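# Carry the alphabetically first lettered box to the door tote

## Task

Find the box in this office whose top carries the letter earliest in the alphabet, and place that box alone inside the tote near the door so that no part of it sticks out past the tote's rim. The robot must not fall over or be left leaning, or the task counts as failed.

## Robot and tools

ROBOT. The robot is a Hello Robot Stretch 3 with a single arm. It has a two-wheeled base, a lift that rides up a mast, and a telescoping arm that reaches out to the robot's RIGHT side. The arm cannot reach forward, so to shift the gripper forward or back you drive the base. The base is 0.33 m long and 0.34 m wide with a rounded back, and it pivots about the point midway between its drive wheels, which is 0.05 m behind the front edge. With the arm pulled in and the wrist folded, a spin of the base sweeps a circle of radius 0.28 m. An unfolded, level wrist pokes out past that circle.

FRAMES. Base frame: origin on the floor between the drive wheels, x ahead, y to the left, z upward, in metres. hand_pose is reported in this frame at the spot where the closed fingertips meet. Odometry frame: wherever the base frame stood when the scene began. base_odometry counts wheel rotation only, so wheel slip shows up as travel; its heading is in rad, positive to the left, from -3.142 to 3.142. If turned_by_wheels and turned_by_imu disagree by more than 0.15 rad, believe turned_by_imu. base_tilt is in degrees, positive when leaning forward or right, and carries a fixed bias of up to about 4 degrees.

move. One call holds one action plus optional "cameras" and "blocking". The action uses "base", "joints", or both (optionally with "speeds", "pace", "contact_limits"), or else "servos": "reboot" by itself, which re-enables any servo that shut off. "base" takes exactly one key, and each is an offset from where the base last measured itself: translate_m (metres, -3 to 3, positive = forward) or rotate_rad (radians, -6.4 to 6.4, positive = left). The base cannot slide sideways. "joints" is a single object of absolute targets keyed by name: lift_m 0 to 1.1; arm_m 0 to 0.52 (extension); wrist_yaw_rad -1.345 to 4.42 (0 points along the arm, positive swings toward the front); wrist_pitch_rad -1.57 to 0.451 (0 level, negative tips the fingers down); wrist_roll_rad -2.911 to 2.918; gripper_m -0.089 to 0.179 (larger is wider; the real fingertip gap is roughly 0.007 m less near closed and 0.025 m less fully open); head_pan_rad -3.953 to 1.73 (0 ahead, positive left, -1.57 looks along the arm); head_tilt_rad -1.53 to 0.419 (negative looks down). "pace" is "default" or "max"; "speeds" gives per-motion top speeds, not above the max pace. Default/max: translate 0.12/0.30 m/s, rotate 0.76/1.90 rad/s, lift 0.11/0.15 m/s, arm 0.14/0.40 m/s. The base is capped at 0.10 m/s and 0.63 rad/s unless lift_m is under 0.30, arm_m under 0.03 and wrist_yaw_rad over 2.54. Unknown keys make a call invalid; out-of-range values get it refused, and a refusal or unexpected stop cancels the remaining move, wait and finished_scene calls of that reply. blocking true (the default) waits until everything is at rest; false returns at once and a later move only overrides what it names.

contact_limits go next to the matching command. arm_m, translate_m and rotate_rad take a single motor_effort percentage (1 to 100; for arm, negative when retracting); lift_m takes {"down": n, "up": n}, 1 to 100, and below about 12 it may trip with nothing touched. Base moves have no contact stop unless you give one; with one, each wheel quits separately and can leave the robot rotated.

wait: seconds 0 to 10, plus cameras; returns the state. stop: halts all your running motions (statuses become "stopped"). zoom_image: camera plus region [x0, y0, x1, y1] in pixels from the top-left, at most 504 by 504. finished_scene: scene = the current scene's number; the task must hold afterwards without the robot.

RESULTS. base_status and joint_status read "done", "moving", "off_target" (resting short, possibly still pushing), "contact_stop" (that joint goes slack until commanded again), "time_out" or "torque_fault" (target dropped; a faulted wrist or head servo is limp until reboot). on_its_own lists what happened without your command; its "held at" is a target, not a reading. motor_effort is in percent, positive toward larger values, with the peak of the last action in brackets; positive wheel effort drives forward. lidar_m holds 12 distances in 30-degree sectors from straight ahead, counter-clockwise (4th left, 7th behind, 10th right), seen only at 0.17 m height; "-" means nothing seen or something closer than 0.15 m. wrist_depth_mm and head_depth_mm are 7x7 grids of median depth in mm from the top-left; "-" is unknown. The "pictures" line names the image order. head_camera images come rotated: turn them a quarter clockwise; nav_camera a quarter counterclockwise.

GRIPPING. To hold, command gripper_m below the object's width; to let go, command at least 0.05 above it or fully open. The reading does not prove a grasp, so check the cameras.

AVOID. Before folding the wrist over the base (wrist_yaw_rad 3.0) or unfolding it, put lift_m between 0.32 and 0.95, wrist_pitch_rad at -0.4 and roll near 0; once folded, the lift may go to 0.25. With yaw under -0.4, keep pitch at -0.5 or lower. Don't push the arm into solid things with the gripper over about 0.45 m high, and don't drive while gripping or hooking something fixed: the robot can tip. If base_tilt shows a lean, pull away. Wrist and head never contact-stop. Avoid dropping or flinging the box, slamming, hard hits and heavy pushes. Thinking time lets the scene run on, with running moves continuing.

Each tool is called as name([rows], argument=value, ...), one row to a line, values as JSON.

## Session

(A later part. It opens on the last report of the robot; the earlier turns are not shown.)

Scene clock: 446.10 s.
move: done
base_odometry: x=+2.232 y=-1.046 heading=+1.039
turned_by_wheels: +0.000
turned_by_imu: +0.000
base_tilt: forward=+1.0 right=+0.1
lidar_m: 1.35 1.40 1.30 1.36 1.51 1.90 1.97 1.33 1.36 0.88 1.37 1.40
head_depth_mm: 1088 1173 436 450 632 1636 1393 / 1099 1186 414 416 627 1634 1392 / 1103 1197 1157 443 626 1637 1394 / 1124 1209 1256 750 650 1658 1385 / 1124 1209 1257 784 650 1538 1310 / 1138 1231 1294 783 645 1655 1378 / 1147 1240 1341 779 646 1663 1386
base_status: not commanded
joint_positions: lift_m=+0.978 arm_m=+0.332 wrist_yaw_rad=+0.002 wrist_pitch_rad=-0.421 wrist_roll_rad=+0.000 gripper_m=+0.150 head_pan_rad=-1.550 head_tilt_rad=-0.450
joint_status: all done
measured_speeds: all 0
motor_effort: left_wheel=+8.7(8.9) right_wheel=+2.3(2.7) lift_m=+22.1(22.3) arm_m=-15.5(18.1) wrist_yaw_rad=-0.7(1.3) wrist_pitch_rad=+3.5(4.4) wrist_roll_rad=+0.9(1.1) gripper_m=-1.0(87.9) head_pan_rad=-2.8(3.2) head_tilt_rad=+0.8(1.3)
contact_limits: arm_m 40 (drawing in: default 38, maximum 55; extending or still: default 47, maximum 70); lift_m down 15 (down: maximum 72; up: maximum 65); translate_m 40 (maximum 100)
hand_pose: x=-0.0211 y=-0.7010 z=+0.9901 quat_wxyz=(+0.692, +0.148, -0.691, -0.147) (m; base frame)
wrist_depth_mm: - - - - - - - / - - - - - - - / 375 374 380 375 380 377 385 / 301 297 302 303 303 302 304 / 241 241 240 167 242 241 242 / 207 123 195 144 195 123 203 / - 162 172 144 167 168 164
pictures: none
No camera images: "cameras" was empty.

move(cameras=["wrist_camera"])

Scene clock: 461.07 s.
base_odometry: x=+2.232 y=-1.046 heading=+1.039
turned_by_wheels: +0.000
turned_by_imu: +0.000
base_tilt: forward=+0.9 right=-0.1
lidar_m: 1.35 1.40 1.30 1.37 1.50 1.90 1.97 1.33 1.37 0.88 1.37 1.40
head_depth_mm: 1098 1178 436 450 629 1644 1394 / 1106 1181 414 417 627 1623 1388 / 1110 1195 1161 444 625 1645 1391 / 1117 1200 1265 751 650 1661 1396 / 1126 1217 1245 780 648 1531 1305 / 1143 1220 1287 784 645 1666 1374 / 1149 1243 1355 777 646 1662 1377
base_status: not commanded
joint_positions: lift_m=+0.978 arm_m=+0.332 wrist_yaw_rad=+0.002 wrist_pitch_rad=-0.421 wrist_roll_rad=+0.000 gripper_m=+0.150 head_pan_rad=-1.550 head_tilt_rad=-0.450
joint_status: all done
measured_speeds: all 0
motor_effort: left_wheel=+8.8(8.9) right_wheel=+2.1(2.7) lift_m=+25.0(22.3) arm_m=-11.1(18.1) wrist_yaw_rad=-0.6(1.3) wrist_pitch_rad=+3.5(4.4) wrist_roll_rad=+0.8(1.1) gripper_m=+0.6(87.9) head_pan_rad=-0.7(3.2) head_tilt_rad=-0.8(1.3)
contact_limits: arm_m 40 (drawing in: default 38, maximum 55; extending or still: default 47, maximum 70); lift_m down 15 (down: maximum 72; up: maximum 65); translate_m 40 (maximum 100)
hand_pose: x=-0.0211 y=-0.7010 z=+0.9901 quat_wxyz=(+0.692, +0.148, -0.691, -0.147) (m; base frame)
wrist_depth_mm: - - - - - - - / - - - - - - - / 374 377 377 374 379 377 380 / 299 298 300 300 303 301 304 / 241 241 241 167 244 243 243 / 206 123 195 144 195 123 203 / - 162 171 143 168 169 164
pictures: wrist_camera
Images, in order (width x height): wrist_camera 644x364.

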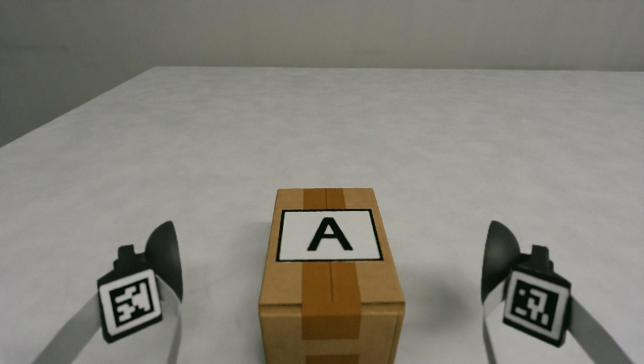

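move(joints={"arm_m": 0.2}, cameras=[])

move(joints={"lift_m": 1.095, "wrist_pitch_rad": -1.0, "gripper_m": 0.15}, cameras=["wrist_camera", "head_camera"])

Scene clock: 467.57 s.
move: done
base_odometry: x=+2.232 y=-1.046 heading=+1.039
turned_by_wheels: +0.000
turned_by_imu: +0.001
base_tilt: forward=+1.1 right=-0.1
lidar_m: 1.35 1.40 1.30 1.36 1.50 1.90 1.96 1.33 1.37 0.88 1.37 1.40
head_depth_mm: 1089 1180 1231 299 292 1624 1389 / 1100 1180 1243 300 319 1629 1404 / 1106 1193 1248 318 323 1652 1392 / 1126 1204 1260 792 625 1665 1380 / 1124 1217 1255 786 647 1531 1309 / 1140 1231 1286 780 647 1675 1380 / 1144 1228 1350 777 645 1669 1371
base_status: not commanded
joint_positions: lift_m=+0.978 arm_m=+0.200 wrist_yaw_rad=+0.002 wrist_pitch_rad=-0.420 wrist_roll_rad=+0.000 gripper_m=+0.150 head_pan_rad=-1.550 head_tilt_rad=-0.450
joint_status: all done
measured_speeds: all 0
motor_effort: left_wheel=+8.5(9.0) right_wheel=+2.0(3.0) lift_m=+30.1(30.5) arm_m=-20.3(22.7) wrist_yaw_rad=-0.7(1.4) wrist_pitch_rad=+3.5(4.1) wrist_roll_rad=+0.8(1.2) gripper_m=-0.3(1.1) head_pan_rad=-1.0(2.4) head_tilt_rad=-0.1(1.8)
contact_limits: lift_m down 15 (down: maximum 72; up: maximum 65); translate_m 40 (maximum 100)
hand_pose: x=-0.0211 y=-0.5691 z=+0.9902 quat_wxyz=(+0.692, +0.148, -0.691, -0.147) (m; base frame)
wrist_depth_mm: - - - - - - - / - - - - - - - / 376 377 381 279 380 383 380 / 302 300 301 252 304 304 305 / 241 242 241 243 244 244 244 / 208 123 202 202 202 123 203 / - 163 173 173 174 168 165
pictures: none
No camera images: "cameras" was empty.

Scene clock: 469.47 s.
move: done
base_odometry: x=+2.232 y=-1.046 heading=+1.039
turned_by_wheels: +0.000
turned_by_imu: +0.000
base_tilt: forward=+1.0 right=-0.1
lidar_m: 1.35 1.40 1.30 1.36 1.50 1.90 1.96 1.33 1.37 0.88 1.36 1.40
head_depth_mm: - - - 799 628 1655 1393 / 1095 - - 313 602 1636 1386 / 1110 1208 1165 308 599 1656 1392 / 1121 1202 1257 787 624 1679 1387 / 1133 1217 1249 787 648 1541 1305 / 1138 1228 1292 779 648 1660 1382 / 1151 1242 1345 778 646 1655 1378
base_status: not commanded
joint_positions: lift_m=+1.095 arm_m=+0.200 wrist_yaw_rad=-0.003 wrist_pitch_rad=-1.006 wrist_roll_rad=+0.005 gripper_m=+0.150 head_pan_rad=-1.550 head_tilt_rad=-0.450
joint_status: all done
measured_speeds: all 0
motor_effort: left_wheel=+7.6(8.9) right_wheel=+2.3(2.7) lift_m=+30.5(32.7) arm_m=-5.7(20.4) wrist_yaw_rad=+2.7(4.8) wrist_pitch_rad=+0.7(27.7) wrist_roll_rad=-0.9(6.2) gripper_m=-0.3(1.4) head_pan_rad=-1.5(2.3) head_tilt_rad=-0.5(1.8)
contact_limits: translate_m 40 (maximum 100)
hand_pose: x=-0.0220 y=-0.4618 z=+1.0044 quat_wxyz=(+0.618, +0.339, -0.621, -0.343) (m; base frame)
wrist_depth_mm: 312 312 309 279 304 307 302 / 285 284 283 280 282 279 277 / 262 261 263 260 259 259 257 / 248 248 246 246 244 244 243 / - - - - - - - / - 122 - - - 120 - / - - - - - - -
pictures: head_camera (sideways), wrist_camera
Images, in order (width x height): head_camera 896x504, wrist_camera 644x364.

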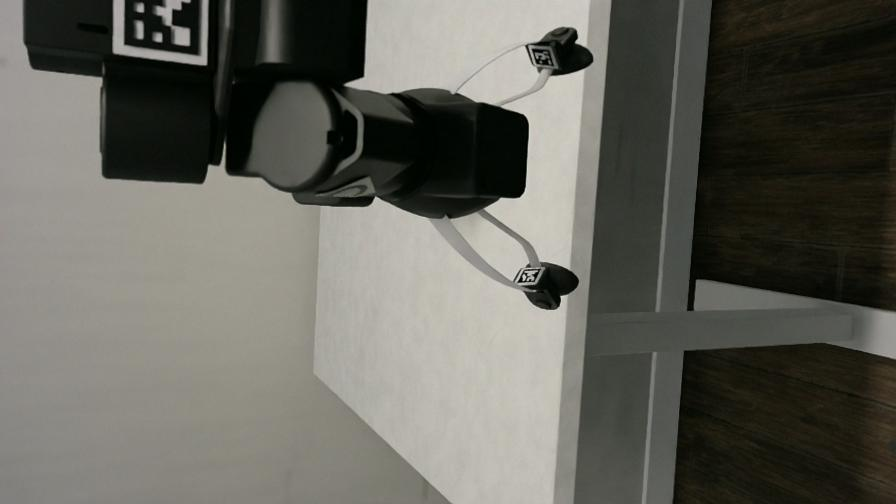

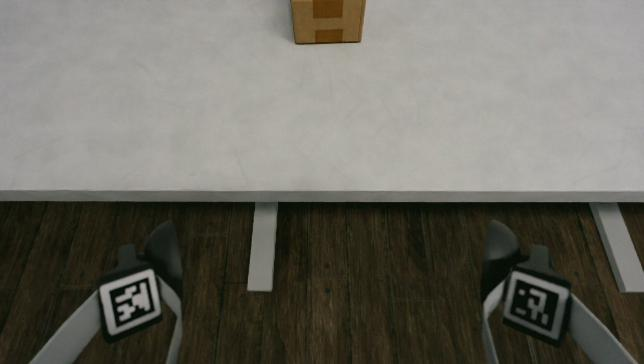

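move(joints={"arm_m": 0.44}, contact_limits={"arm_m": 40}, cameras=["wrist_camera", "head_camera"])

Scene clock: 476.67 s.
move: done
base_odometry: x=+2.232 y=-1.046 heading=+1.039
turned_by_wheels: +0.000
turned_by_imu: +0.001
base_tilt: forward=+1.0 right=-0.1
lidar_m: 1.35 1.40 1.30 1.36 1.51 1.89 1.97 1.33 1.37 0.88 1.37 1.40
head_depth_mm: 1070 1157 1236 795 629 1633 1390 / 1066 461 1171 756 628 1631 1394 / 1103 485 542 715 625 1671 1382 / 1119 1209 1247 746 651 1659 1393 / 1131 1215 1249 785 648 1536 1302 / 1145 1227 1290 783 647 1656 1380 / 1148 1233 1354 786 645 1658 1373
base_status: not commanded
joint_positions: lift_m=+1.095 arm_m=+0.440 wrist_yaw_rad=-0.003 wrist_pitch_rad=-1.006 wrist_roll_rad=+0.005 gripper_m=+0.150 head_pan_rad=-1.550 head_tilt_rad=-0.450
joint_status: all done
measured_speeds: all 0
motor_effort: left_wheel=+7.6(8.0) right_wheel=+2.7(2.9) lift_m=+27.7(30.6) arm_m=+21.0(24.0) wrist_yaw_rad=+3.3(3.7) wrist_pitch_rad=+0.9(1.5) wrist_roll_rad=-0.8(1.0) gripper_m=+0.5(1.5) head_pan_rad=-0.1(1.7) head_tilt_rad=-1.0(2.9)
contact_limits: arm_m 40 (drawing in: default 38, maximum 55; extending or still: default 47, maximum 70); translate_m 40 (maximum 100)
hand_pose: x=-0.0220 y=-0.7017 z=+1.0043 quat_wxyz=(+0.618, +0.339, -0.621, -0.343) (m; base frame)
wrist_depth_mm: 311 309 306 305 305 301 302 / 283 281 281 281 279 279 278 / 263 263 259 259 257 257 255 / 242 242 242 187 238 238 239 / 226 225 226 174 224 222 223 / 212 122 212 163 207 122 208 / - 194 199 158 196 195 111
pictures: head_camera (sideways), wrist_camera
Images, in order (width x height): head_camera 896x504, wrist_camera 644x364.

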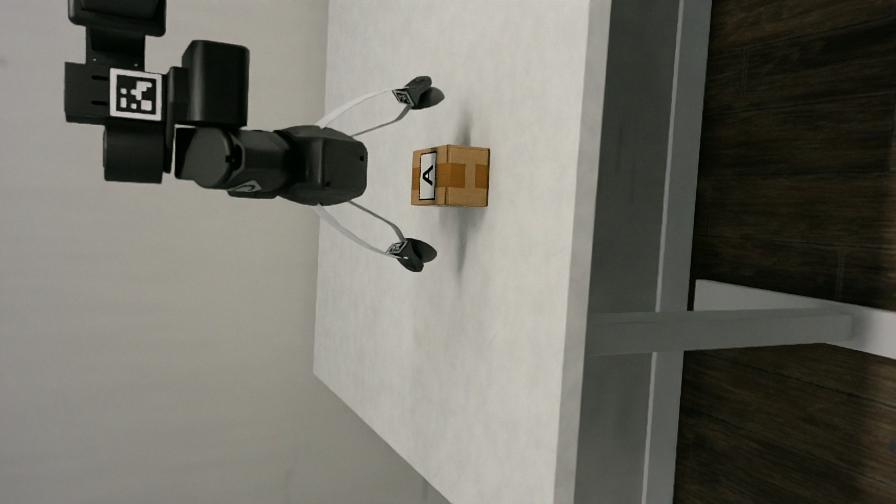

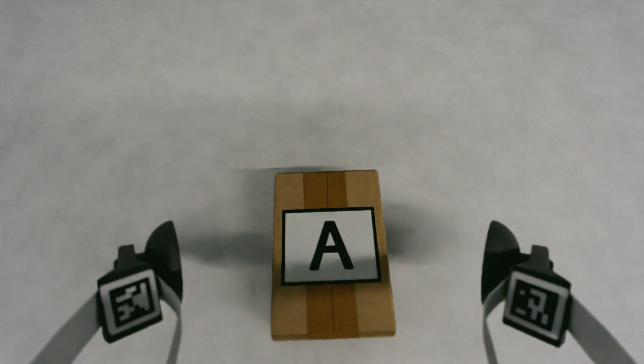

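move(joints={"lift_m": 1.07}, contact_limits={"lift_m": {"down": 15}}, speeds={"lift_m": 0.03}, cameras=["wrist_camera"])

move(joints={"gripper_m": 0.03}, cameras=["wrist_camera"])

Scene clock: 480.70 s.
move: done
base_odometry: x=+2.232 y=-1.046 heading=+1.039
turned_by_wheels: +0.000
turned_by_imu: +0.001
base_tilt: forward=+0.8 right=+0.0
lidar_m: 1.35 1.40 1.30 1.36 1.50 1.90 1.97 1.34 1.37 0.88 1.37 1.40
head_depth_mm: 1095 466 1182 799 629 1640 1396 / 1095 466 1011 754 626 1631 1391 / 1110 1151 530 700 625 1662 1388 / 1124 1205 1263 747 650 1665 1397 / 1136 1221 1248 785 648 1531 1308 / 1130 1230 1283 784 647 1677 1372 / 1159 1251 1352 779 647 1659 1374
base_status: not commanded
joint_positions: lift_m=+1.070 arm_m=+0.440 wrist_yaw_rad=-0.003 wrist_pitch_rad=-1.006 wrist_roll_rad=+0.005 gripper_m=+0.150 head_pan_rad=-1.550 head_tilt_rad=-0.450
joint_status: all done
measured_speeds: all 0
motor_effort: left_wheel=+7.7(7.9) right_wheel=+2.0(2.5) lift_m=+21.0(22.9) arm_m=+17.9(19.2) wrist_yaw_rad=+2.8(3.5) wrist_pitch_rad=+1.1(1.3) wrist_roll_rad=-0.6(0.9) gripper_m=-0.9(0.9) head_pan_rad=-0.1(1.5) head_tilt_rad=-0.9(2.6)
contact_limits: arm_m 40 (drawing in: default 38, maximum 55; extending or still: default 47, maximum 70); lift_m down 15 (down: maximum 72; up: maximum 65); translate_m 40 (maximum 100)
hand_pose: x=-0.0220 y=-0.7017 z=+0.9793 quat_wxyz=(+0.618, +0.339, -0.621, -0.343) (m; base frame)
wrist_depth_mm: 274 273 272 271 270 269 267 / 251 251 250 250 248 248 247 / 233 232 231 231 230 229 228 / 216 215 215 160 211 212 211 / 201 201 198 148 196 197 197 / 190 123 186 139 184 123 185 / - 125 174 135 174 172 111
pictures: wrist_camera
Images, in order (width x height): wrist_camera 644x364.

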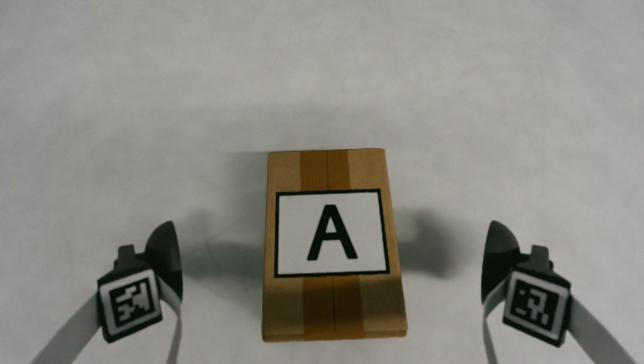

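Scene clock: 482.43 s.
move: done
base_odometry: x=+2.232 y=-1.046 heading=+1.039
turned_by_wheels: +0.000
turned_by_imu: +0.000
base_tilt: forward=+0.9 right=+0.1
lidar_m: 1.35 1.40 1.30 1.37 1.51 1.90 1.97 1.33 1.37 0.88 1.37 1.41
head_depth_mm: 1095 467 1178 799 627 1626 1393 / 1098 466 1013 796 627 1635 1393 / 1112 1158 531 695 625 1644 1378 / 1118 1198 1257 788 648 1667 1380 / 1124 1211 1252 787 647 1540 1302 / 1132 1227 1291 783 648 1668 1385 / 1148 1241 1349 781 644 1664 1376
base_status: not commanded
joint_positions: lift_m=+1.070 arm_m=+0.440 wrist_yaw_rad=-0.003 wrist_pitch_rad=-1.008 wrist_roll_rad=+0.004 gripper_m=+0.031 head_pan_rad=-1.550 head_tilt_rad=-0.450
joint_status: all done
measured_speeds: all 0
motor_effort: left_wheel=+7.8(7.9) right_wheel=+2.3(2.7) lift_m=+22.3(22.3) arm_m=+17.2(18.3) wrist_yaw_rad=+2.9(3.7) wrist_pitch_rad=+1.1(1.6) wrist_roll_rad=-0.6(1.1) gripper_m=-11.5(89.5) head_pan_rad=-0.3(1.3) head_tilt_rad=-2.4(2.9)
contact_limits: arm_m 40 (drawing in: default 38, maximum 55; extending or still: default 47, maximum 70); lift_m down 15 (down: maximum 72; up: maximum 65); translate_m 40 (maximum 100)
hand_pose: x=-0.0220 y=-0.7014 z=+0.9792 quat_wxyz=(+0.618, +0.340, -0.621, -0.343) (m; base frame)
wrist_depth_mm: 273 271 270 271 270 268 267 / 251 250 252 249 246 246 247 / 232 230 230 230 228 228 226 / 215 214 213 159 212 213 211 / 202 200 197 148 152 198 198 / 191 187 129 139 125 185 184 / 177 178 174 171 171 175 174
pictures: wrist_camera
Images, in order (width x height): wrist_camera 644x364.

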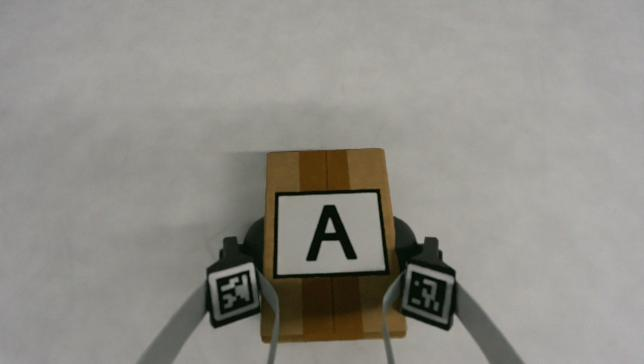

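Good grip position. Squeeze and lift.

move(joints={"gripper_m": 0.005}, cameras=[])

move(joints={"lift_m": 1.1}, speeds={"lift_m": 0.03}, cameras=["wrist_camera", "head_camera"])

Scene clock: 485.63 s.
move: done
base_odometry: x=+2.232 y=-1.046 heading=+1.039
turned_by_wheels: +0.000
turned_by_imu: +0.000
base_tilt: forward=+1.0 right=+0.0
lidar_m: 1.35 1.41 1.30 1.36 1.51 1.90 1.97 1.33 1.37 0.88 1.37 1.41
head_depth_mm: 1097 467 1179 798 631 1634 1391 / 1094 467 1017 797 628 1622 1393 / 1112 1151 531 693 626 1647 1388 / 1118 1203 1252 786 652 1670 1388 / 1127 1208 1250 784 651 1534 1312 / 1141 1229 1286 782 648 1665 1376 / 1150 1236 1351 778 644 1674 1375
base_status: not commanded
joint_positions: lift_m=+1.070 arm_m=+0.440 wrist_yaw_rad=-0.003 wrist_pitch_rad=-1.008 wrist_roll_rad=+0.004 gripper_m=+0.006 head_pan_rad=-1.550 head_tilt_rad=-0.450
joint_status: all done
measured_speeds: all 0
motor_effort: left_wheel=+7.6(7.9) right_wheel=+2.4(2.5) lift_m=+29.5(29.5) arm_m=+14.4(15.4) wrist_yaw_rad=+3.5(3.5) wrist_pitch_rad=+1.3(1.5) wrist_roll_rad=-0.5(0.9) gripper_m=-21.1(95.3) head_pan_rad=-0.7(1.0) head_tilt_rad=-2.6(3.4)
contact_limits: arm_m 40 (drawing in: default 38, maximum 55; extending or still: default 47, maximum 70); lift_m down 15 (down: maximum 72; up: maximum 65); translate_m 40 (maximum 100)
hand_pose: x=-0.0220 y=-0.7013 z=+0.9792 quat_wxyz=(+0.618, +0.340, -0.620, -0.343) (m; base frame)
wrist_depth_mm: 274 271 271 269 270 269 266 / 251 249 250 249 246 246 246 / 232 230 230 230 229 227 226 / 215 214 214 159 212 212 211 / 201 199 198 148 157 198 196 / 191 188 129 140 129 186 184 / 177 179 175 171 171 175 175
pictures: none
No camera images: "cameras" was empty.

Scene clock: 487.00 s.
move: done
base_odometry: x=+2.232 y=-1.046 heading=+1.039
turned_by_wheels: +0.000
turned_by_imu: +0.000
base_tilt: forward=+0.8 right=-0.1
lidar_m: 1.35 1.40 1.30 1.36 1.50 1.90 1.97 1.33 1.37 0.88 1.37 1.40
head_depth_mm: 1064 1166 1234 802 629 1626 1393 / 1066 461 1181 793 624 1639 1390 / 1098 483 542 692 624 1636 1387 / 1119 1208 1258 789 651 1665 1387 / 1126 1225 1254 788 647 1528 1304 / 1144 1225 1290 784 645 1663 1387 / 1151 1238 1356 779 647 1678 1386
base_status: not commanded
joint_positions: lift_m=+1.098 arm_m=+0.440 wrist_yaw_rad=-0.003 wrist_pitch_rad=-1.011 wrist_roll_rad=+0.004 gripper_m=+0.006 head_pan_rad=-1.550 head_tilt_rad=-0.450
joint_status: all done
joint sent to its limit — lift_m, upper limit.
measured_speeds: all 0
motor_effort: left_wheel=+7.6(7.9) right_wheel=+2.4(2.9) lift_m=+31.3(32.4) arm_m=+13.5(14.9) wrist_yaw_rad=+2.8(3.6) wrist_pitch_rad=+1.7(2.1) wrist_roll_rad=-0.6(0.6) gripper_m=-22.2(22.6) head_pan_rad=+0.4(2.0) head_tilt_rad=-2.4(3.7)
contact_limits: arm_m 40 (drawing in: default 38, maximum 55; extending or still: default 47, maximum 70); translate_m 40 (maximum 100)
hand_pose: x=-0.0219 y=-0.7007 z=+1.0064 quat_wxyz=(+0.617, +0.341, -0.620, -0.344) (m; base frame)
wrist_depth_mm: 310 307 306 307 307 305 304 / 286 285 280 282 282 281 278 / 264 265 262 260 259 258 258 / 245 243 240 159 236 241 239 / 229 228 227 149 220 225 226 / 214 215 129 140 128 212 211 / 203 203 198 135 195 197 198
pictures: head_camera (sideways), wrist_camera
Images, in order (width x height): head_camera 896x504, wrist_camera 644x364.

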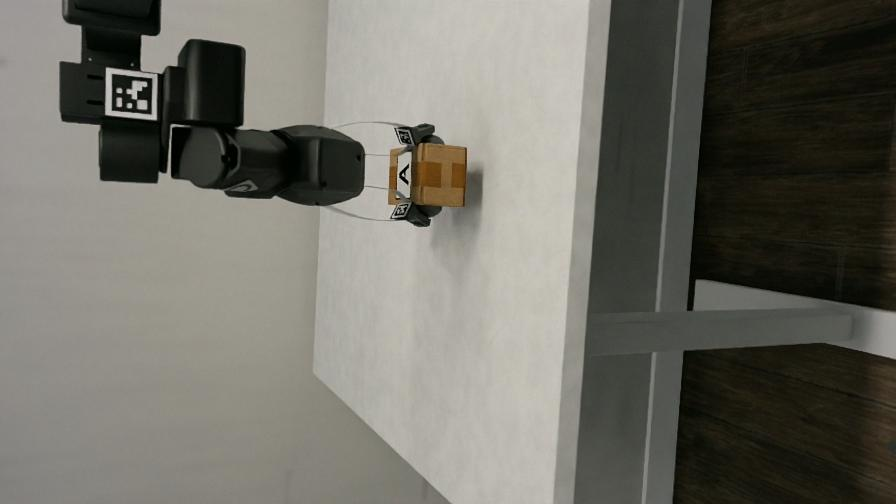

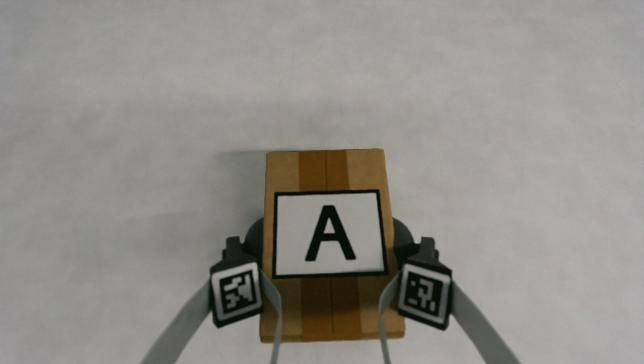

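move(joints={"arm_m": 0.0}, cameras=["wrist_camera"])

move(base={"translate_m": 0.9}, joints={"lift_m": 0.6, "wrist_yaw_rad": 1.57}, contact_limits={"translate_m": 40}, cameras=["wrist_camera", "nav_camera"])

Scene clock: 518.00 s.
move: done
base_odometry: x=+2.232 y=-1.046 heading=+1.039
turned_by_wheels: +0.000
turned_by_imu: +0.001
base_tilt: forward=+0.9 right=-0.1
lidar_m: 1.35 1.41 1.30 1.36 1.51 1.89 1.97 1.33 1.37 0.88 1.37 1.41
head_depth_mm: 1076 - - - - - - / 1082 - - - - - - / 1111 1205 1250 886 - - - / 1117 1199 1256 790 649 1663 1289 / 1128 1222 1249 783 649 1534 1295 / 1142 1222 1286 781 646 1673 1385 / 1148 1238 1342 778 645 1668 1370
base_status: not commanded
joint_positions: lift_m=+1.098 arm_m=+0.002 wrist_yaw_rad=-0.003 wrist_pitch_rad=-1.011 wrist_roll_rad=+0.004 gripper_m=+0.006 head_pan_rad=-1.550 head_tilt_rad=-0.450
joint_status: all done
joint sent to its limit — arm_m, lower limit.
measured_speeds: all 0
motor_effort: left_wheel=+7.5(7.9) right_wheel=+2.4(2.8) lift_m=+30.4(31.3) arm_m=-19.3(22.6) wrist_yaw_rad=+3.0(3.7) wrist_pitch_rad=+2.0(2.3) wrist_roll_rad=-0.3(0.8) gripper_m=-21.5(22.5) head_pan_rad=+0.8(2.2) head_tilt_rad=-2.1(3.2)
contact_limits: translate_m 40 (maximum 100)
hand_pose: x=-0.0219 y=-0.2623 z=+1.0063 quat_wxyz=(+0.617, +0.341, -0.620, -0.344) (m; base frame)
wrist_depth_mm: 347 - - - - - - / - - - - - - - / - - - - - - - / - - - 158 - - - / - - - 148 - - - / - - 129 139 128 - - / - - - 135 - - -
pictures: wrist_camera
Images, in order (width x height): wrist_camera 644x364.

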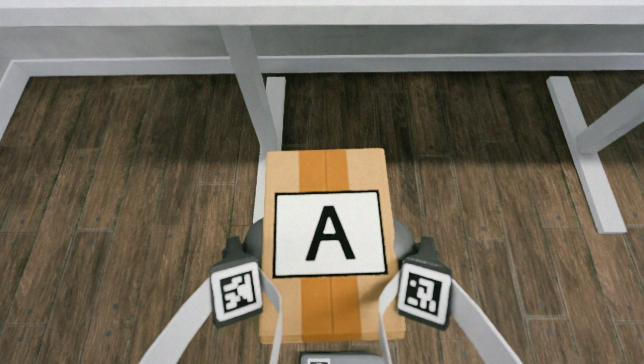

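Scene clock: 528.10 s.
move: done
base_odometry: x=+2.688 y=-0.270 heading=+1.039
turned_by_wheels: +0.000
turned_by_imu: +0.000
base_tilt: forward=+1.1 right=+0.0
lidar_m: 0.46 0.48 0.65 1.77 1.57 1.86 3.29 1.88 1.10 1.32 0.66 0.48
head_depth_mm: 1098 1179 1267 1384 1524 1639 1393 / 1107 1188 1285 1401 1539 1625 1391 / 1113 1198 1296 1409 1557 1657 1395 / 1110 1207 1299 1428 1562 1671 1385 / 1126 1208 1325 1436 1580 1673 1379 / 1142 1219 1321 1454 1577 1634 1375 / 1124 1152 1176 1211 1241 1271 1281
base_status: done
joint_positions: lift_m=+0.600 arm_m=+0.002 wrist_yaw_rad=+1.567 wrist_pitch_rad=-1.011 wrist_roll_rad=+0.004 gripper_m=+0.006 head_pan_rad=-1.550 head_tilt_rad=-0.450
joint_status: all done
measured_speeds: all 0
motor_effort: left_wheel=+2.8(14.5) right_wheel=+7.6(13.6) lift_m=+21.7(27.0) arm_m=+7.9(19.4) wrist_yaw_rad=+3.6(6.4) wrist_pitch_rad=+1.9(2.3) wrist_roll_rad=-0.3(0.8) gripper_m=-20.9(23.0) head_pan_rad=+0.8(2.9) head_tilt_rad=-1.0(3.1)
contact_limits: translate_m 40 (maximum 100)
hand_pose: x=+0.0942 y=-0.1474 z=+0.5087 quat_wxyz=(+0.680, +0.679, -0.197, +0.192) (m; base frame)
wrist_depth_mm: - - - - - - - / - - - - - - - / - - - - - - - / 742 728 728 159 709 706 717 / 679 677 671 149 660 671 679 / 643 649 128 139 128 628 621 / 597 592 436 135 589 586 592
pictures: nav_camera (sideways), wrist_camera
Images, in order (width x height): nav_camera 672x504, wrist_camera 644x364.

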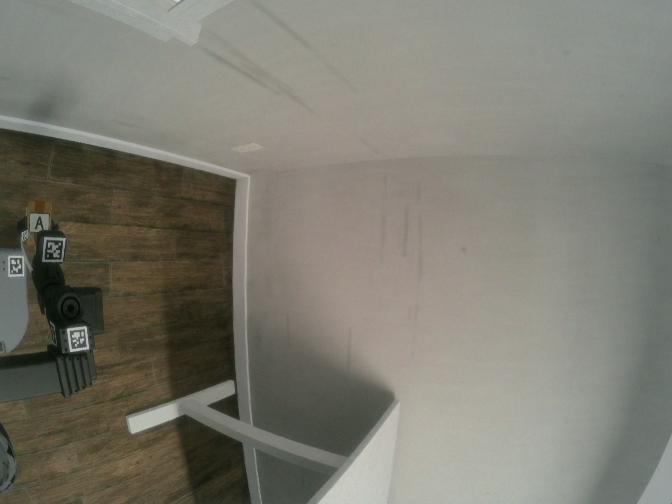

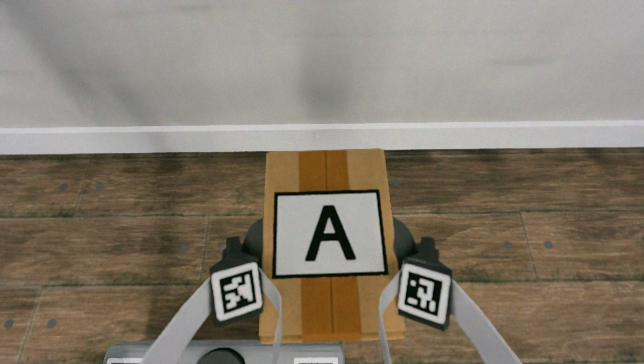

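move(base={"rotate_rad": 1.571}, joints={"wrist_pitch_rad": -0.4, "head_pan_rad": 0.0, "head_tilt_rad": -0.6}, cameras=["head_camera", "nav_camera"])

Scene clock: 535.27 s.
move: done
base_odometry: x=+2.688 y=-0.270 heading=+2.609
turned_by_wheels: +1.570
turned_by_imu: +1.566
base_tilt: forward=+0.9 right=-0.2
lidar_m: 1.67 1.35 1.87 2.85 1.91 1.10 1.32 0.67 0.48 0.46 0.48 0.64
head_depth_mm: 1820 1785 1738 1671 1629 1454 1264 / 2893 2801 2705 2195 1784 1475 1264 / 3000 3229 3030 2245 1772 1479 1263 / 3028 3306 3043 2257 1784 1490 1257 / 3002 3308 3065 2214 1769 1475 1263 / 2988 3353 2857 2043 1781 1482 1259 / 1374 1398 1432 1608 1718 1480 1256
base_status: done
joint_positions: lift_m=+0.600 arm_m=+0.002 wrist_yaw_rad=+1.567 wrist_pitch_rad=-0.430 wrist_roll_rad=+0.004 gripper_m=+0.006 head_pan_rad=+0.004 head_tilt_rad=-0.600
joint_status: all done
measured_speeds: all 0
motor_effort: left_wheel=-10.5(14.9) right_wheel=+11.0(15.3) lift_m=+22.6(22.7) arm_m=+11.8(18.3) wrist_yaw_rad=+3.4(3.8) wrist_pitch_rad=+5.2(6.4) wrist_roll_rad=-0.4(0.8) gripper_m=-20.7(22.7) head_pan_rad=-3.5(4.5) head_tilt_rad=-3.7(5.2)
hand_pose: x=+0.2015 y=-0.1477 z=+0.6100 quat_wxyz=(+0.596, +0.595, -0.384, +0.380) (m; base frame)
wrist_depth_mm: - - - - - - - / - - - - - - - / - - - - - - - / - - - 159 - - - / - - - 149 149 - - / 857 886 129 139 126 - - / 772 761 713 134 716 - -
pictures: head_camera (sideways), nav_camera (sideways)
Images, in order (width x height): head_camera 896x504, nav_camera 672x504.

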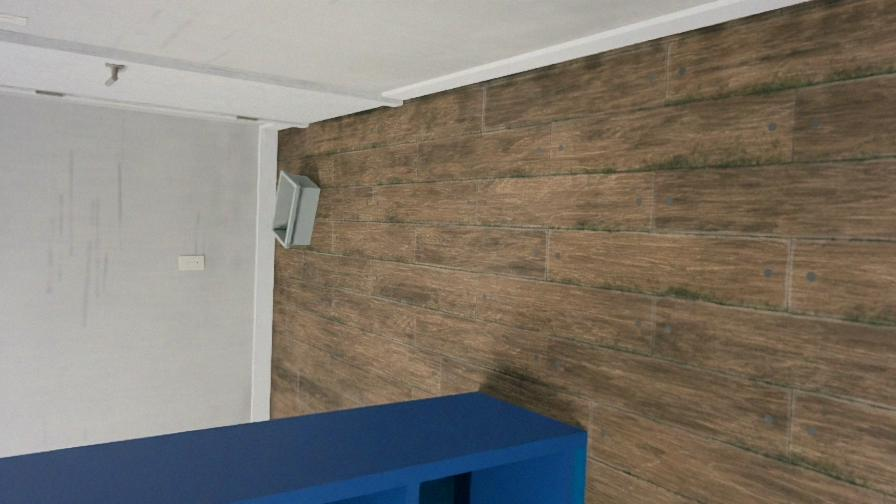

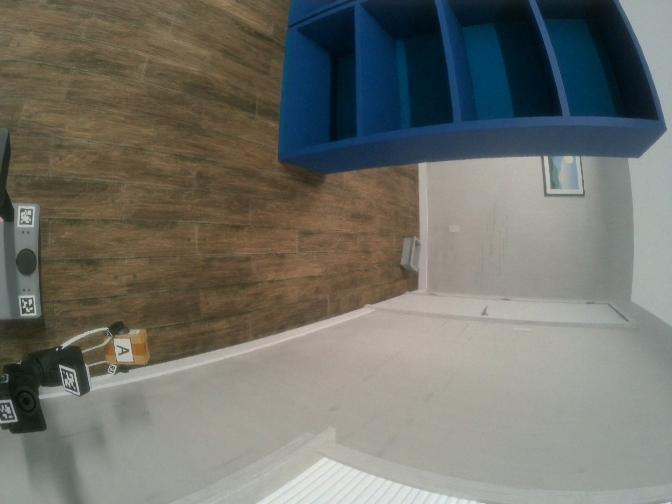

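move(joints={"wrist_yaw_rad": 2.65, "head_tilt_rad": -1.2}, speeds={"wrist_yaw_rad": 1.0}, cameras=["head_camera", "nav_camera"])

Scene clock: 538.83 s.
move: done
base_odometry: x=+2.688 y=-0.270 heading=+2.609
turned_by_wheels: +0.000
turned_by_imu: +0.001
base_tilt: forward=+1.0 right=-0.1
lidar_m: 1.67 1.35 1.86 2.86 1.91 1.10 1.32 0.67 0.48 0.46 0.48 0.64
head_depth_mm: 1645 1535 1435 1337 1259 1176 419 / 1697 1550 1438 1342 1263 1180 1089 / 1683 1554 1440 1355 1260 1013 982 / 1698 1560 1443 1356 1264 1015 981 / 1687 1572 1443 1347 1277 1023 977 / 1680 1567 1452 1361 1276 1198 637 / 1571 1578 1465 1358 1267 1201 370
base_status: not commanded
joint_positions: lift_m=+0.600 arm_m=+0.002 wrist_yaw_rad=+2.647 wrist_pitch_rad=-0.430 wrist_roll_rad=+0.004 gripper_m=+0.006 head_pan_rad=+0.000 head_tilt_rad=-1.208
joint_status: all done
measured_speeds: all 0
motor_effort: left_wheel=-10.2(10.6) right_wheel=+11.1(11.6) lift_m=+22.9(23.2) arm_m=-3.9(3.9) wrist_yaw_rad=+3.4(7.0) wrist_pitch_rad=+5.7(5.8) wrist_roll_rad=-0.4(0.8) gripper_m=-21.4(22.5) head_pan_rad=-3.1(4.5) head_tilt_rad=-2.6(8.8)
hand_pose: x=+0.0846 y=+0.0493 z=+0.6100 quat_wxyz=(+0.316, +0.708, -0.023, +0.632) (m; base frame)
wrist_depth_mm: - - - - - - - / - - - - - - - / - - - - - - - / - - - 159 - - - / - - - 149 - - - / 211 905 128 139 128 894 876 / 193 731 718 135 721 747 760
pictures: head_camera (sideways), nav_camera (sideways)
Images, in order (width x height): head_camera 896x504, nav_camera 672x504.

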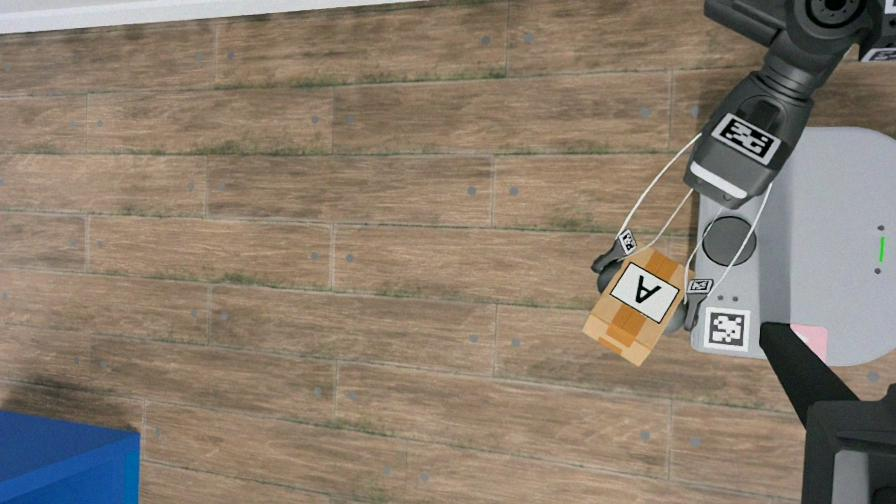

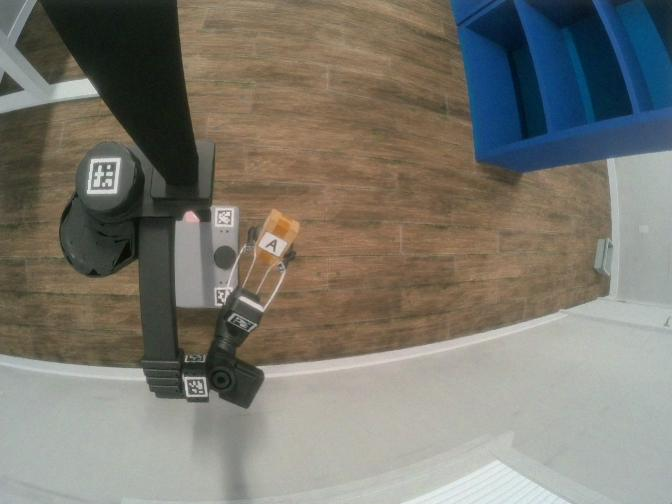

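move(joints={"lift_m": 0.29, "head_tilt_rad": -0.6}, cameras=["wrist_camera"])

move(base={"translate_m": 2.2}, pace="max", contact_limits={"translate_m": 40}, cameras=["wrist_camera", "head_camera"])

Scene clock: 547.27 s.
move: done
base_odometry: x=+2.688 y=-0.270 heading=+2.609
turned_by_wheels: +0.000
turned_by_imu: +0.001
base_tilt: forward=+0.9 right=-0.3
lidar_m: 1.67 1.35 1.86 2.86 1.90 1.09 1.32 0.67 0.48 0.46 0.48 0.64
head_depth_mm: 1805 1737 1693 1670 1634 1436 1264 / 2862 2704 2628 2197 1797 1491 1261 / 2992 3258 3023 2261 1773 1480 1258 / 2991 3266 3107 2300 1794 1489 1272 / 2983 3308 3096 2234 1794 1480 1263 / 2984 3334 2919 2106 1780 1481 1266 / 1395 1409 1442 1565 1733 1465 1266
base_status: not commanded
joint_positions: lift_m=+0.290 arm_m=+0.002 wrist_yaw_rad=+2.647 wrist_pitch_rad=-0.430 wrist_roll_rad=+0.004 gripper_m=+0.006 head_pan_rad=+0.000 head_tilt_rad=-0.597
joint_status: all done
measured_speeds: all 0
motor_effort: left_wheel=-10.3(10.6) right_wheel=+11.1(11.5) lift_m=+21.9(23.2) arm_m=-18.7(20.5) wrist_yaw_rad=+3.1(4.0) wrist_pitch_rad=+5.6(5.6) wrist_roll_rad=-0.4(0.7) gripper_m=-21.7(22.3) head_pan_rad=-2.4(4.4) head_tilt_rad=-3.4(4.1)
hand_pose: x=+0.0846 y=+0.0494 z=+0.3001 quat_wxyz=(+0.316, +0.708, -0.023, +0.632) (m; base frame)
wrist_depth_mm: - - - - - - - / - - - - - - - / - - - - - - - / 765 758 766 159 728 764 766 / 610 622 594 149 577 626 609 / 212 537 129 139 128 523 516 / 193 455 279 135 423 436 440
pictures: wrist_camera
Images, in order (width x height): wrist_camera 644x364.

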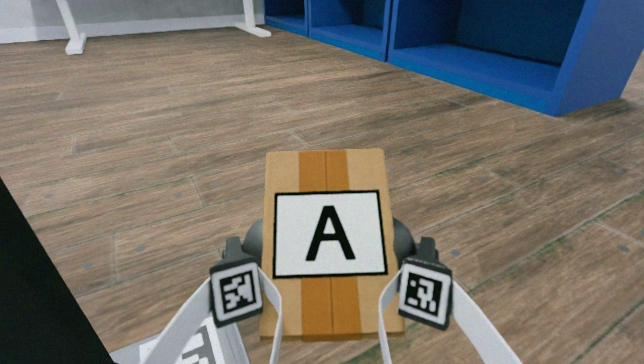

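Scene clock: 556.07 s.
move: done
base_odometry: x=+0.793 y=+0.847 heading=+2.609
turned_by_wheels: +0.000
turned_by_imu: -0.002
base_tilt: forward=+0.9 right=-0.1
lidar_m: 1.25 1.30 1.75 2.02 0.72 0.76 1.79 0.61 0.43 0.39 0.41 0.55
head_depth_mm: 1047 1165 1283 1406 1436 1327 1243 / 1057 1163 1283 1455 1642 1475 1266 / 1061 1164 1295 1469 1645 1410 1240 / 1071 1175 1310 1477 1675 1429 1257 / 1061 1170 1307 1485 1666 1431 1263 / 1077 1185 1312 1491 1683 1466 1251 / 1075 1186 1321 1502 1678 1471 1258
base_status: done
joint_positions: lift_m=+0.290 arm_m=+0.002 wrist_yaw_rad=+2.648 wrist_pitch_rad=-0.430 wrist_roll_rad=+0.004 gripper_m=+0.006 head_pan_rad=+0.000 head_tilt_rad=-0.600
joint_status: not commanded
measured_speeds: all 0
motor_effort: left_wheel=+2.4(12.8) right_wheel=+1.0(18.0) lift_m=+22.4(22.5) arm_m=-13.6(18.7) wrist_yaw_rad=+2.8(3.6) wrist_pitch_rad=+5.5(5.7) wrist_roll_rad=-0.5(0.8) gripper_m=-21.7(22.9) head_pan_rad=-0.9(3.4) head_tilt_rad=-2.8(4.8)
contact_limits: translate_m 40 (maximum 100)
hand_pose: x=+0.0845 y=+0.0495 z=+0.3001 quat_wxyz=(+0.315, +0.708, -0.023, +0.632) (m; base frame)
wrist_depth_mm: - - - - - - - / - - - - - - - / - - - - - - 962 / 794 768 772 158 748 763 782 / 616 629 587 149 578 613 614 / 210 540 129 140 128 517 520 / 193 458 279 135 417 429 443
pictures: head_camera (sideways), wrist_camera
Images, in order (width x height): head_camera 896x504, wrist_camera 644x364.

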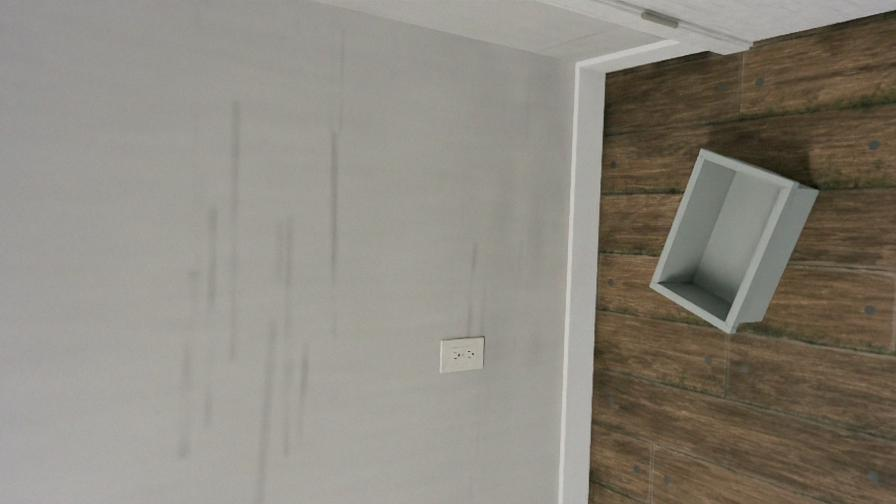

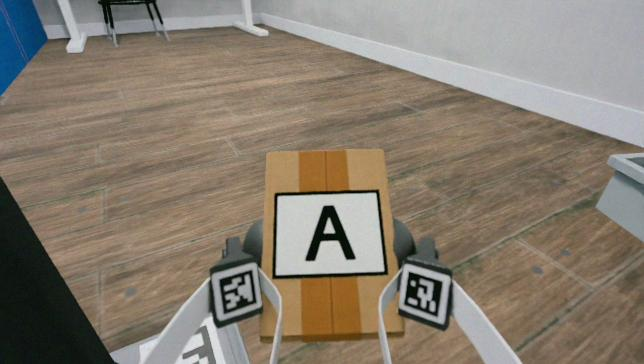

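move(base={"rotate_rad": 0.569}, pace="max", cameras=[])

move(base={"translate_m": 0.42}, pace="max", contact_limits={"translate_m": 40}, cameras=[])

move(base={"rotate_rad": 0.53}, joints={"head_pan_rad": -1.5, "head_tilt_rad": -0.9, "lift_m": 0.6}, pace="max", cameras=["head_camera"])

Scene clock: 592.30 s.
move: done
base_odometry: x=+0.793 y=+0.847 heading=-3.106
turned_by_wheels: +0.569
turned_by_imu: +0.568
base_tilt: forward=+0.9 right=+0.0
lidar_m: 1.31 1.82 1.73 0.72 0.79 1.52 0.58 0.43 0.39 0.41 0.57 1.26
head_depth_mm: 1092 1179 1289 1415 1568 1487 1222 / 1150 1253 1374 1537 1680 1471 1264 / 1224 1335 1485 1659 1734 1473 1269 / 1297 1441 1586 1798 1791 1472 1255 / 1392 1554 1719 1981 1778 1471 1259 / 1486 1661 1891 2057 1766 1476 1257 / 1613 1814 2080 2228 1772 1473 1251
base_status: done
joint_positions: lift_m=+0.290 arm_m=+0.002 wrist_yaw_rad=+2.648 wrist_pitch_rad=-0.430 wrist_roll_rad=+0.004 gripper_m=+0.006 head_pan_rad=+0.000 head_tilt_rad=-0.600
joint_status: not commanded
measured_speeds: all 0
motor_effort: left_wheel=-7.8(16.8) right_wheel=+7.9(16.8) lift_m=+22.1(22.5) arm_m=-12.8(12.8) wrist_yaw_rad=+2.5(3.2) wrist_pitch_rad=+5.2(5.5) wrist_roll_rad=-0.3(0.7) gripper_m=-21.6(22.8) head_pan_rad=-0.1(1.4) head_tilt_rad=-2.0(3.2)
hand_pose: x=+0.0845 y=+0.0495 z=+0.3001 quat_wxyz=(+0.315, +0.708, -0.023, +0.632) (m; base frame)
wrist_depth_mm: 579 - - - - - - / 622 - - - - - - / - 948 - - - - - / - 731 768 159 743 768 763 / 617 610 597 148 582 607 619 / 210 544 129 139 128 517 511 / 193 461 277 135 421 434 448
pictures: none
No camera images: "cameras" was empty.

Scene clock: 595.00 s.
move: done
base_odometry: x=+0.373 y=+0.832 heading=-3.105
turned_by_wheels: +0.000
turned_by_imu: -0.001
base_tilt: forward=+1.1 right=-0.1
lidar_m: 0.94 1.30 2.52 1.16 0.90 2.30 0.88 0.63 0.61 0.64 0.92 0.90
head_depth_mm: 768 833 911 999 1115 1264 1266 / 811 883 968 1072 1203 1372 1261 / 863 938 1041 1163 1317 1439 1257 / 918 1003 1122 1271 1460 1477 1264 / 976 1078 1220 1384 1626 1467 1259 / 1048 1172 1334 1539 1701 1470 1257 / 1126 1282 1472 1728 1791 1468 1260
base_status: done
joint_positions: lift_m=+0.290 arm_m=+0.002 wrist_yaw_rad=+2.648 wrist_pitch_rad=-0.430 wrist_roll_rad=+0.004 gripper_m=+0.006 head_pan_rad=+0.000 head_tilt_rad=-0.600
joint_status: not commanded
measured_speeds: all 0
motor_effort: left_wheel=+6.5(15.1) right_wheel=+1.9(14.7) lift_m=+22.4(22.8) arm_m=-19.3(19.3) wrist_yaw_rad=+2.8(3.3) wrist_pitch_rad=+5.2(5.6) wrist_roll_rad=-0.3(0.7) gripper_m=-21.5(22.1) head_pan_rad=+0.5(1.5) head_tilt_rad=-1.1(3.3)
contact_limits: translate_m 40 (maximum 100)
hand_pose: x=+0.0844 y=+0.0495 z=+0.3001 quat_wxyz=(+0.315, +0.708, -0.023, +0.632) (m; base frame)
wrist_depth_mm: - - - - - - - / - - - - - - - / 959 - - - - - - / 770 762 772 159 738 757 763 / 618 605 596 148 572 624 628 / 211 537 128 139 128 512 512 / 193 452 279 134 424 431 442
pictures: none
No camera images: "cameras" was empty.

Scene clock: 597.87 s.
move: done
base_odometry: x=+0.373 y=+0.832 heading=-2.576
turned_by_wheels: +0.530
turned_by_imu: +0.528
base_tilt: forward=+0.9 right=-0.3
lidar_m: 1.30 2.53 1.16 0.90 2.30 0.88 0.63 0.61 0.64 0.92 0.90 0.94
head_depth_mm: 921 998 1095 1189 1305 1265 398 / 956 1113 1288 1482 1408 1254 412 / 921 1069 1283 1557 1416 1190 465 / 880 1026 1215 1499 1414 1168 494 / 848 976 1152 1411 1423 1231 1135 / 817 944 1101 1338 1413 1247 1132 / 793 905 1050 1259 1398 1257 1137
base_status: done
joint_positions: lift_m=+0.600 arm_m=+0.002 wrist_yaw_rad=+2.648 wrist_pitch_rad=-0.429 wrist_roll_rad=+0.004 gripper_m=+0.006 head_pan_rad=-1.507 head_tilt_rad=-0.902
joint_status: all done
measured_speeds: all 0
motor_effort: left_wheel=-7.5(15.7) right_wheel=+8.7(16.3) lift_m=+29.8(33.4) arm_m=-19.4(20.6) wrist_yaw_rad=+2.7(3.2) wrist_pitch_rad=+5.2(5.8) wrist_roll_rad=-0.4(0.8) gripper_m=-20.2(22.1) head_pan_rad=+2.8(5.1) head_tilt_rad=-3.2(7.6)
hand_pose: x=+0.0845 y=+0.0496 z=+0.6102 quat_wxyz=(+0.315, +0.708, -0.023, +0.632) (m; base frame)
wrist_depth_mm: 705 - - - - - - / - - - - - - - / - 854 - - - - - / - - - 159 - - - / - - - 149 - - - / 211 917 129 139 129 891 887 / 193 748 732 135 721 736 761
pictures: head_camera (sideways)
Images, in order (width x height): head_camera 896x504.

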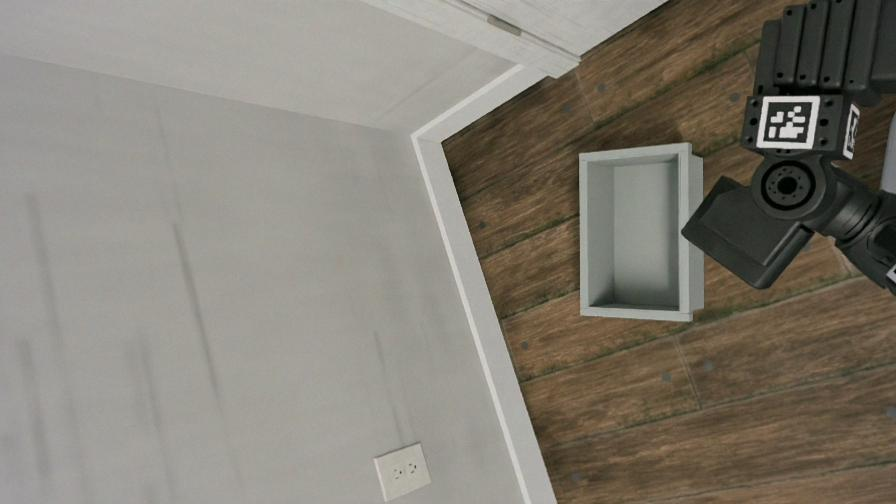

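move(base={"translate_m": 0.0225}, joints={"wrist_yaw_rad": 0.0}, cameras=[])

move(joints={"wrist_pitch_rad": -1.0, "arm_m": 0.288, "lift_m": 0.42}, cameras=["head_camera", "wrist_camera"])

Scene clock: 617.67 s.
move: done
base_odometry: x=+0.354 y=+0.820 heading=-2.576
turned_by_wheels: +0.000
turned_by_imu: +0.001
base_tilt: forward=+1.0 right=+0.0
lidar_m: 1.29 2.51 1.18 0.90 1.29 0.91 0.65 0.63 0.66 0.92 0.89 0.93
head_depth_mm: 941 1036 1133 1244 1336 1262 399 / 945 1106 1305 1517 1410 1234 409 / 905 1055 1268 1518 702 531 439 / 868 1008 1198 1469 1406 1246 1131 / 836 964 1143 1396 1420 1239 1128 / 805 924 1088 1313 1425 1255 1132 / 782 891 1035 1253 1380 1260 1135
base_status: done
joint_positions: lift_m=+0.600 arm_m=+0.002 wrist_yaw_rad=+0.004 wrist_pitch_rad=-0.429 wrist_roll_rad=+0.004 gripper_m=+0.006 head_pan_rad=-1.500 head_tilt_rad=-0.901
joint_status: all done
measured_speeds: all 0
motor_effort: left_wheel=+1.8(7.0) right_wheel=+9.2(12.8) lift_m=+21.5(24.7) arm_m=-15.8(17.6) wrist_yaw_rad=-2.4(6.1) wrist_pitch_rad=+5.2(5.5) wrist_roll_rad=-0.5(0.6) gripper_m=-21.7(22.4) head_pan_rad=+5.1(5.1) head_tilt_rad=+0.2(1.8)
hand_pose: x=-0.0207 y=-0.3697 z=+0.6102 quat_wxyz=(+0.690, +0.152, -0.692, -0.150) (m; base frame)
wrist_depth_mm: - - - - - 444 - / - - - - - 476 - / - - - - - 513 - / 601 - - 160 159 576 - / - - 149 148 151 621 - / - - 129 139 128 - - / 724 - 730 134 720 - -
pictures: none
No camera images: "cameras" was empty.

Scene clock: 621.00 s.
move: done
base_odometry: x=+0.354 y=+0.820 heading=-2.576
turned_by_wheels: +0.000
turned_by_imu: +0.001
base_tilt: forward=+0.8 right=-0.1
lidar_m: 1.28 2.51 1.18 0.90 1.29 0.91 0.65 0.63 0.66 0.92 0.89 0.93
head_depth_mm: 944 1043 1142 1248 1338 1255 1132 / 938 1112 1308 1530 738 644 573 / 905 1048 1267 1523 779 1236 1132 / 871 1009 1196 1477 1411 1243 1133 / 840 963 1142 1395 1429 1244 1134 / 806 926 1087 1312 1416 1262 1134 / 784 894 1031 1244 1388 1256 1138
base_status: not commanded
joint_positions: lift_m=+0.420 arm_m=+0.288 wrist_yaw_rad=+0.003 wrist_pitch_rad=-1.011 wrist_roll_rad=+0.004 gripper_m=+0.006 head_pan_rad=-1.500 head_tilt_rad=-0.900
joint_status: all done
measured_speeds: all 0
motor_effort: left_wheel=+2.0(2.2) right_wheel=+9.0(9.7) lift_m=+21.6(23.4) arm_m=+21.4(23.8) wrist_yaw_rad=-1.8(2.9) wrist_pitch_rad=+1.8(5.8) wrist_roll_rad=-0.4(0.8) gripper_m=-21.0(22.4) head_pan_rad=+3.3(4.5) head_tilt_rad=+0.8(2.1)
hand_pose: x=-0.0212 y=-0.5485 z=+0.3287 quat_wxyz=(+0.618, +0.343, -0.619, -0.343) (m; base frame)
wrist_depth_mm: 384 - - - 640 - 297 / - - 599 608 601 - 328 / - 572 572 571 573 486 360 / 537 538 528 159 522 515 432 / 504 511 384 149 391 499 436 / 475 467 129 139 128 466 458 / 446 450 - 133 135 434 441
pictures: head_camera (sideways), wrist_camera
Images, in order (width x height): head_camera 896x504, wrist_camera 644x364.

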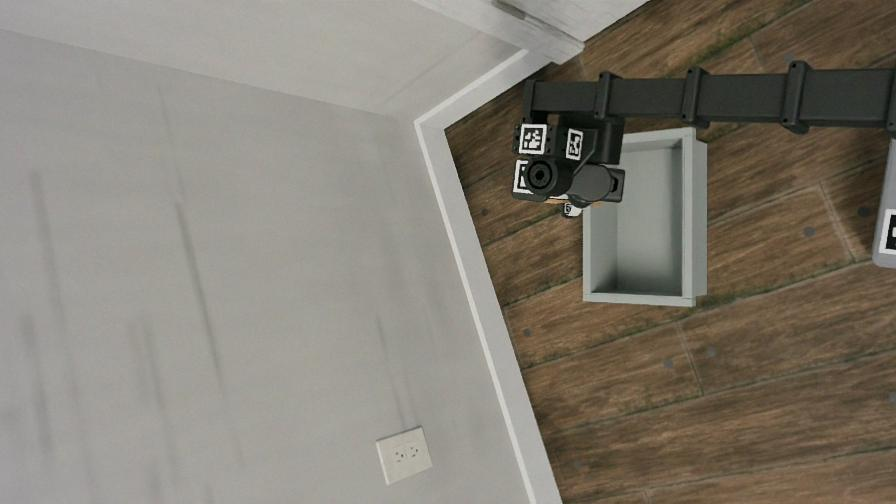

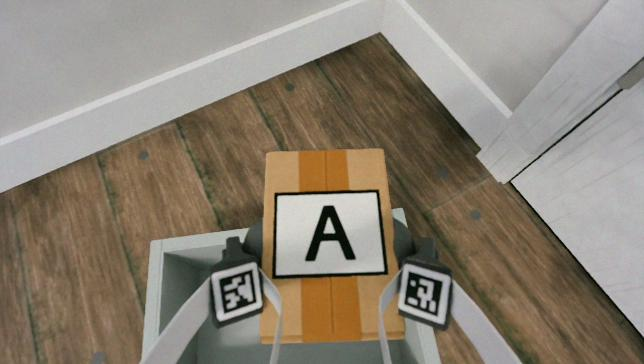

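move(base={"translate_m": 0.065}, joints={"arm_m": 0.28, "lift_m": 0.32}, cameras=["head_camera", "wrist_camera"])

Scene clock: 638.63 s.
move: done
base_odometry: x=+0.300 y=+0.785 heading=-2.576
turned_by_wheels: +0.000
turned_by_imu: +0.001
base_tilt: forward=+1.0 right=-0.3
lidar_m: 1.24 2.46 1.22 0.91 1.05 0.98 0.71 0.69 0.72 0.89 0.86 0.90
head_depth_mm: 948 1089 1231 1373 1391 1261 1132 / 905 1063 1301 1532 1391 757 661 / 874 1008 1218 1516 951 1220 1138 / 833 975 1160 1433 1412 1233 1134 / 808 923 1098 1338 1420 1262 1134 / 776 888 1050 1266 1414 1262 1138 / 752 855 1001 1194 1383 1258 1134
base_status: done
joint_positions: lift_m=+0.320 arm_m=+0.280 wrist_yaw_rad=+0.003 wrist_pitch_rad=-1.012 wrist_roll_rad=+0.004 gripper_m=+0.006 head_pan_rad=-1.500 head_tilt_rad=-0.900
joint_status: all done
measured_speeds: all 0
motor_effort: left_wheel=+3.5(8.1) right_wheel=+8.0(12.2) lift_m=+22.3(23.4) arm_m=-16.1(21.2) wrist_yaw_rad=-2.6(2.7) wrist_pitch_rad=+2.2(2.4) wrist_roll_rad=-0.7(0.7) gripper_m=-20.3(22.5) head_pan_rad=+2.6(4.2) head_tilt_rad=+0.3(1.4)
hand_pose: x=-0.0212 y=-0.5404 z=+0.2287 quat_wxyz=(+0.618, +0.343, -0.619, -0.343) (m; base frame)
wrist_depth_mm: 370 399 - 527 539 478 413 / 391 - 500 497 495 486 385 / 458 463 460 460 457 460 412 / 429 434 432 159 318 421 415 / 400 404 285 149 151 395 395 / 377 378 129 139 126 268 374 / 356 361 - 134 135 - 349
pictures: head_camera (sideways), wrist_camera
Images, in order (width x height): head_camera 896x504, wrist_camera 644x364.

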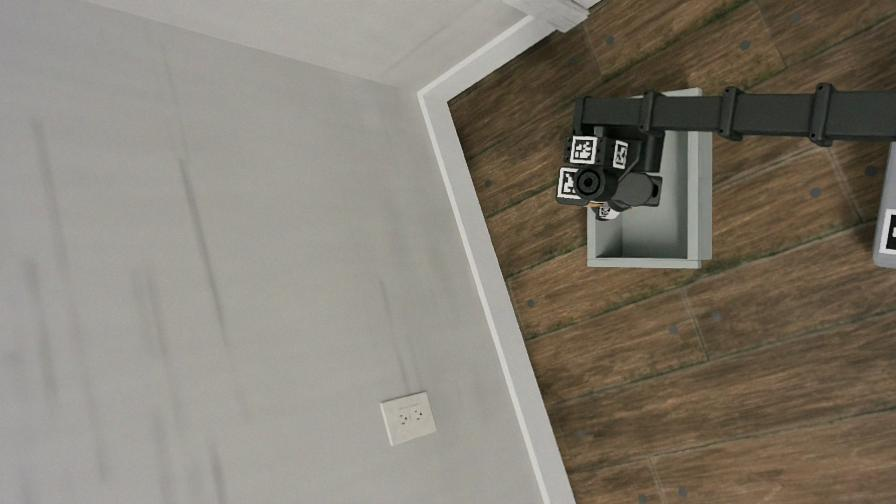

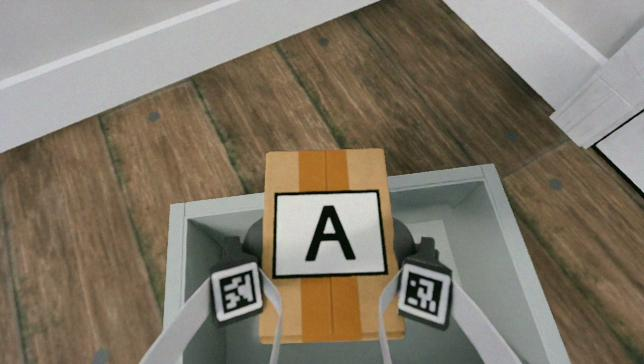

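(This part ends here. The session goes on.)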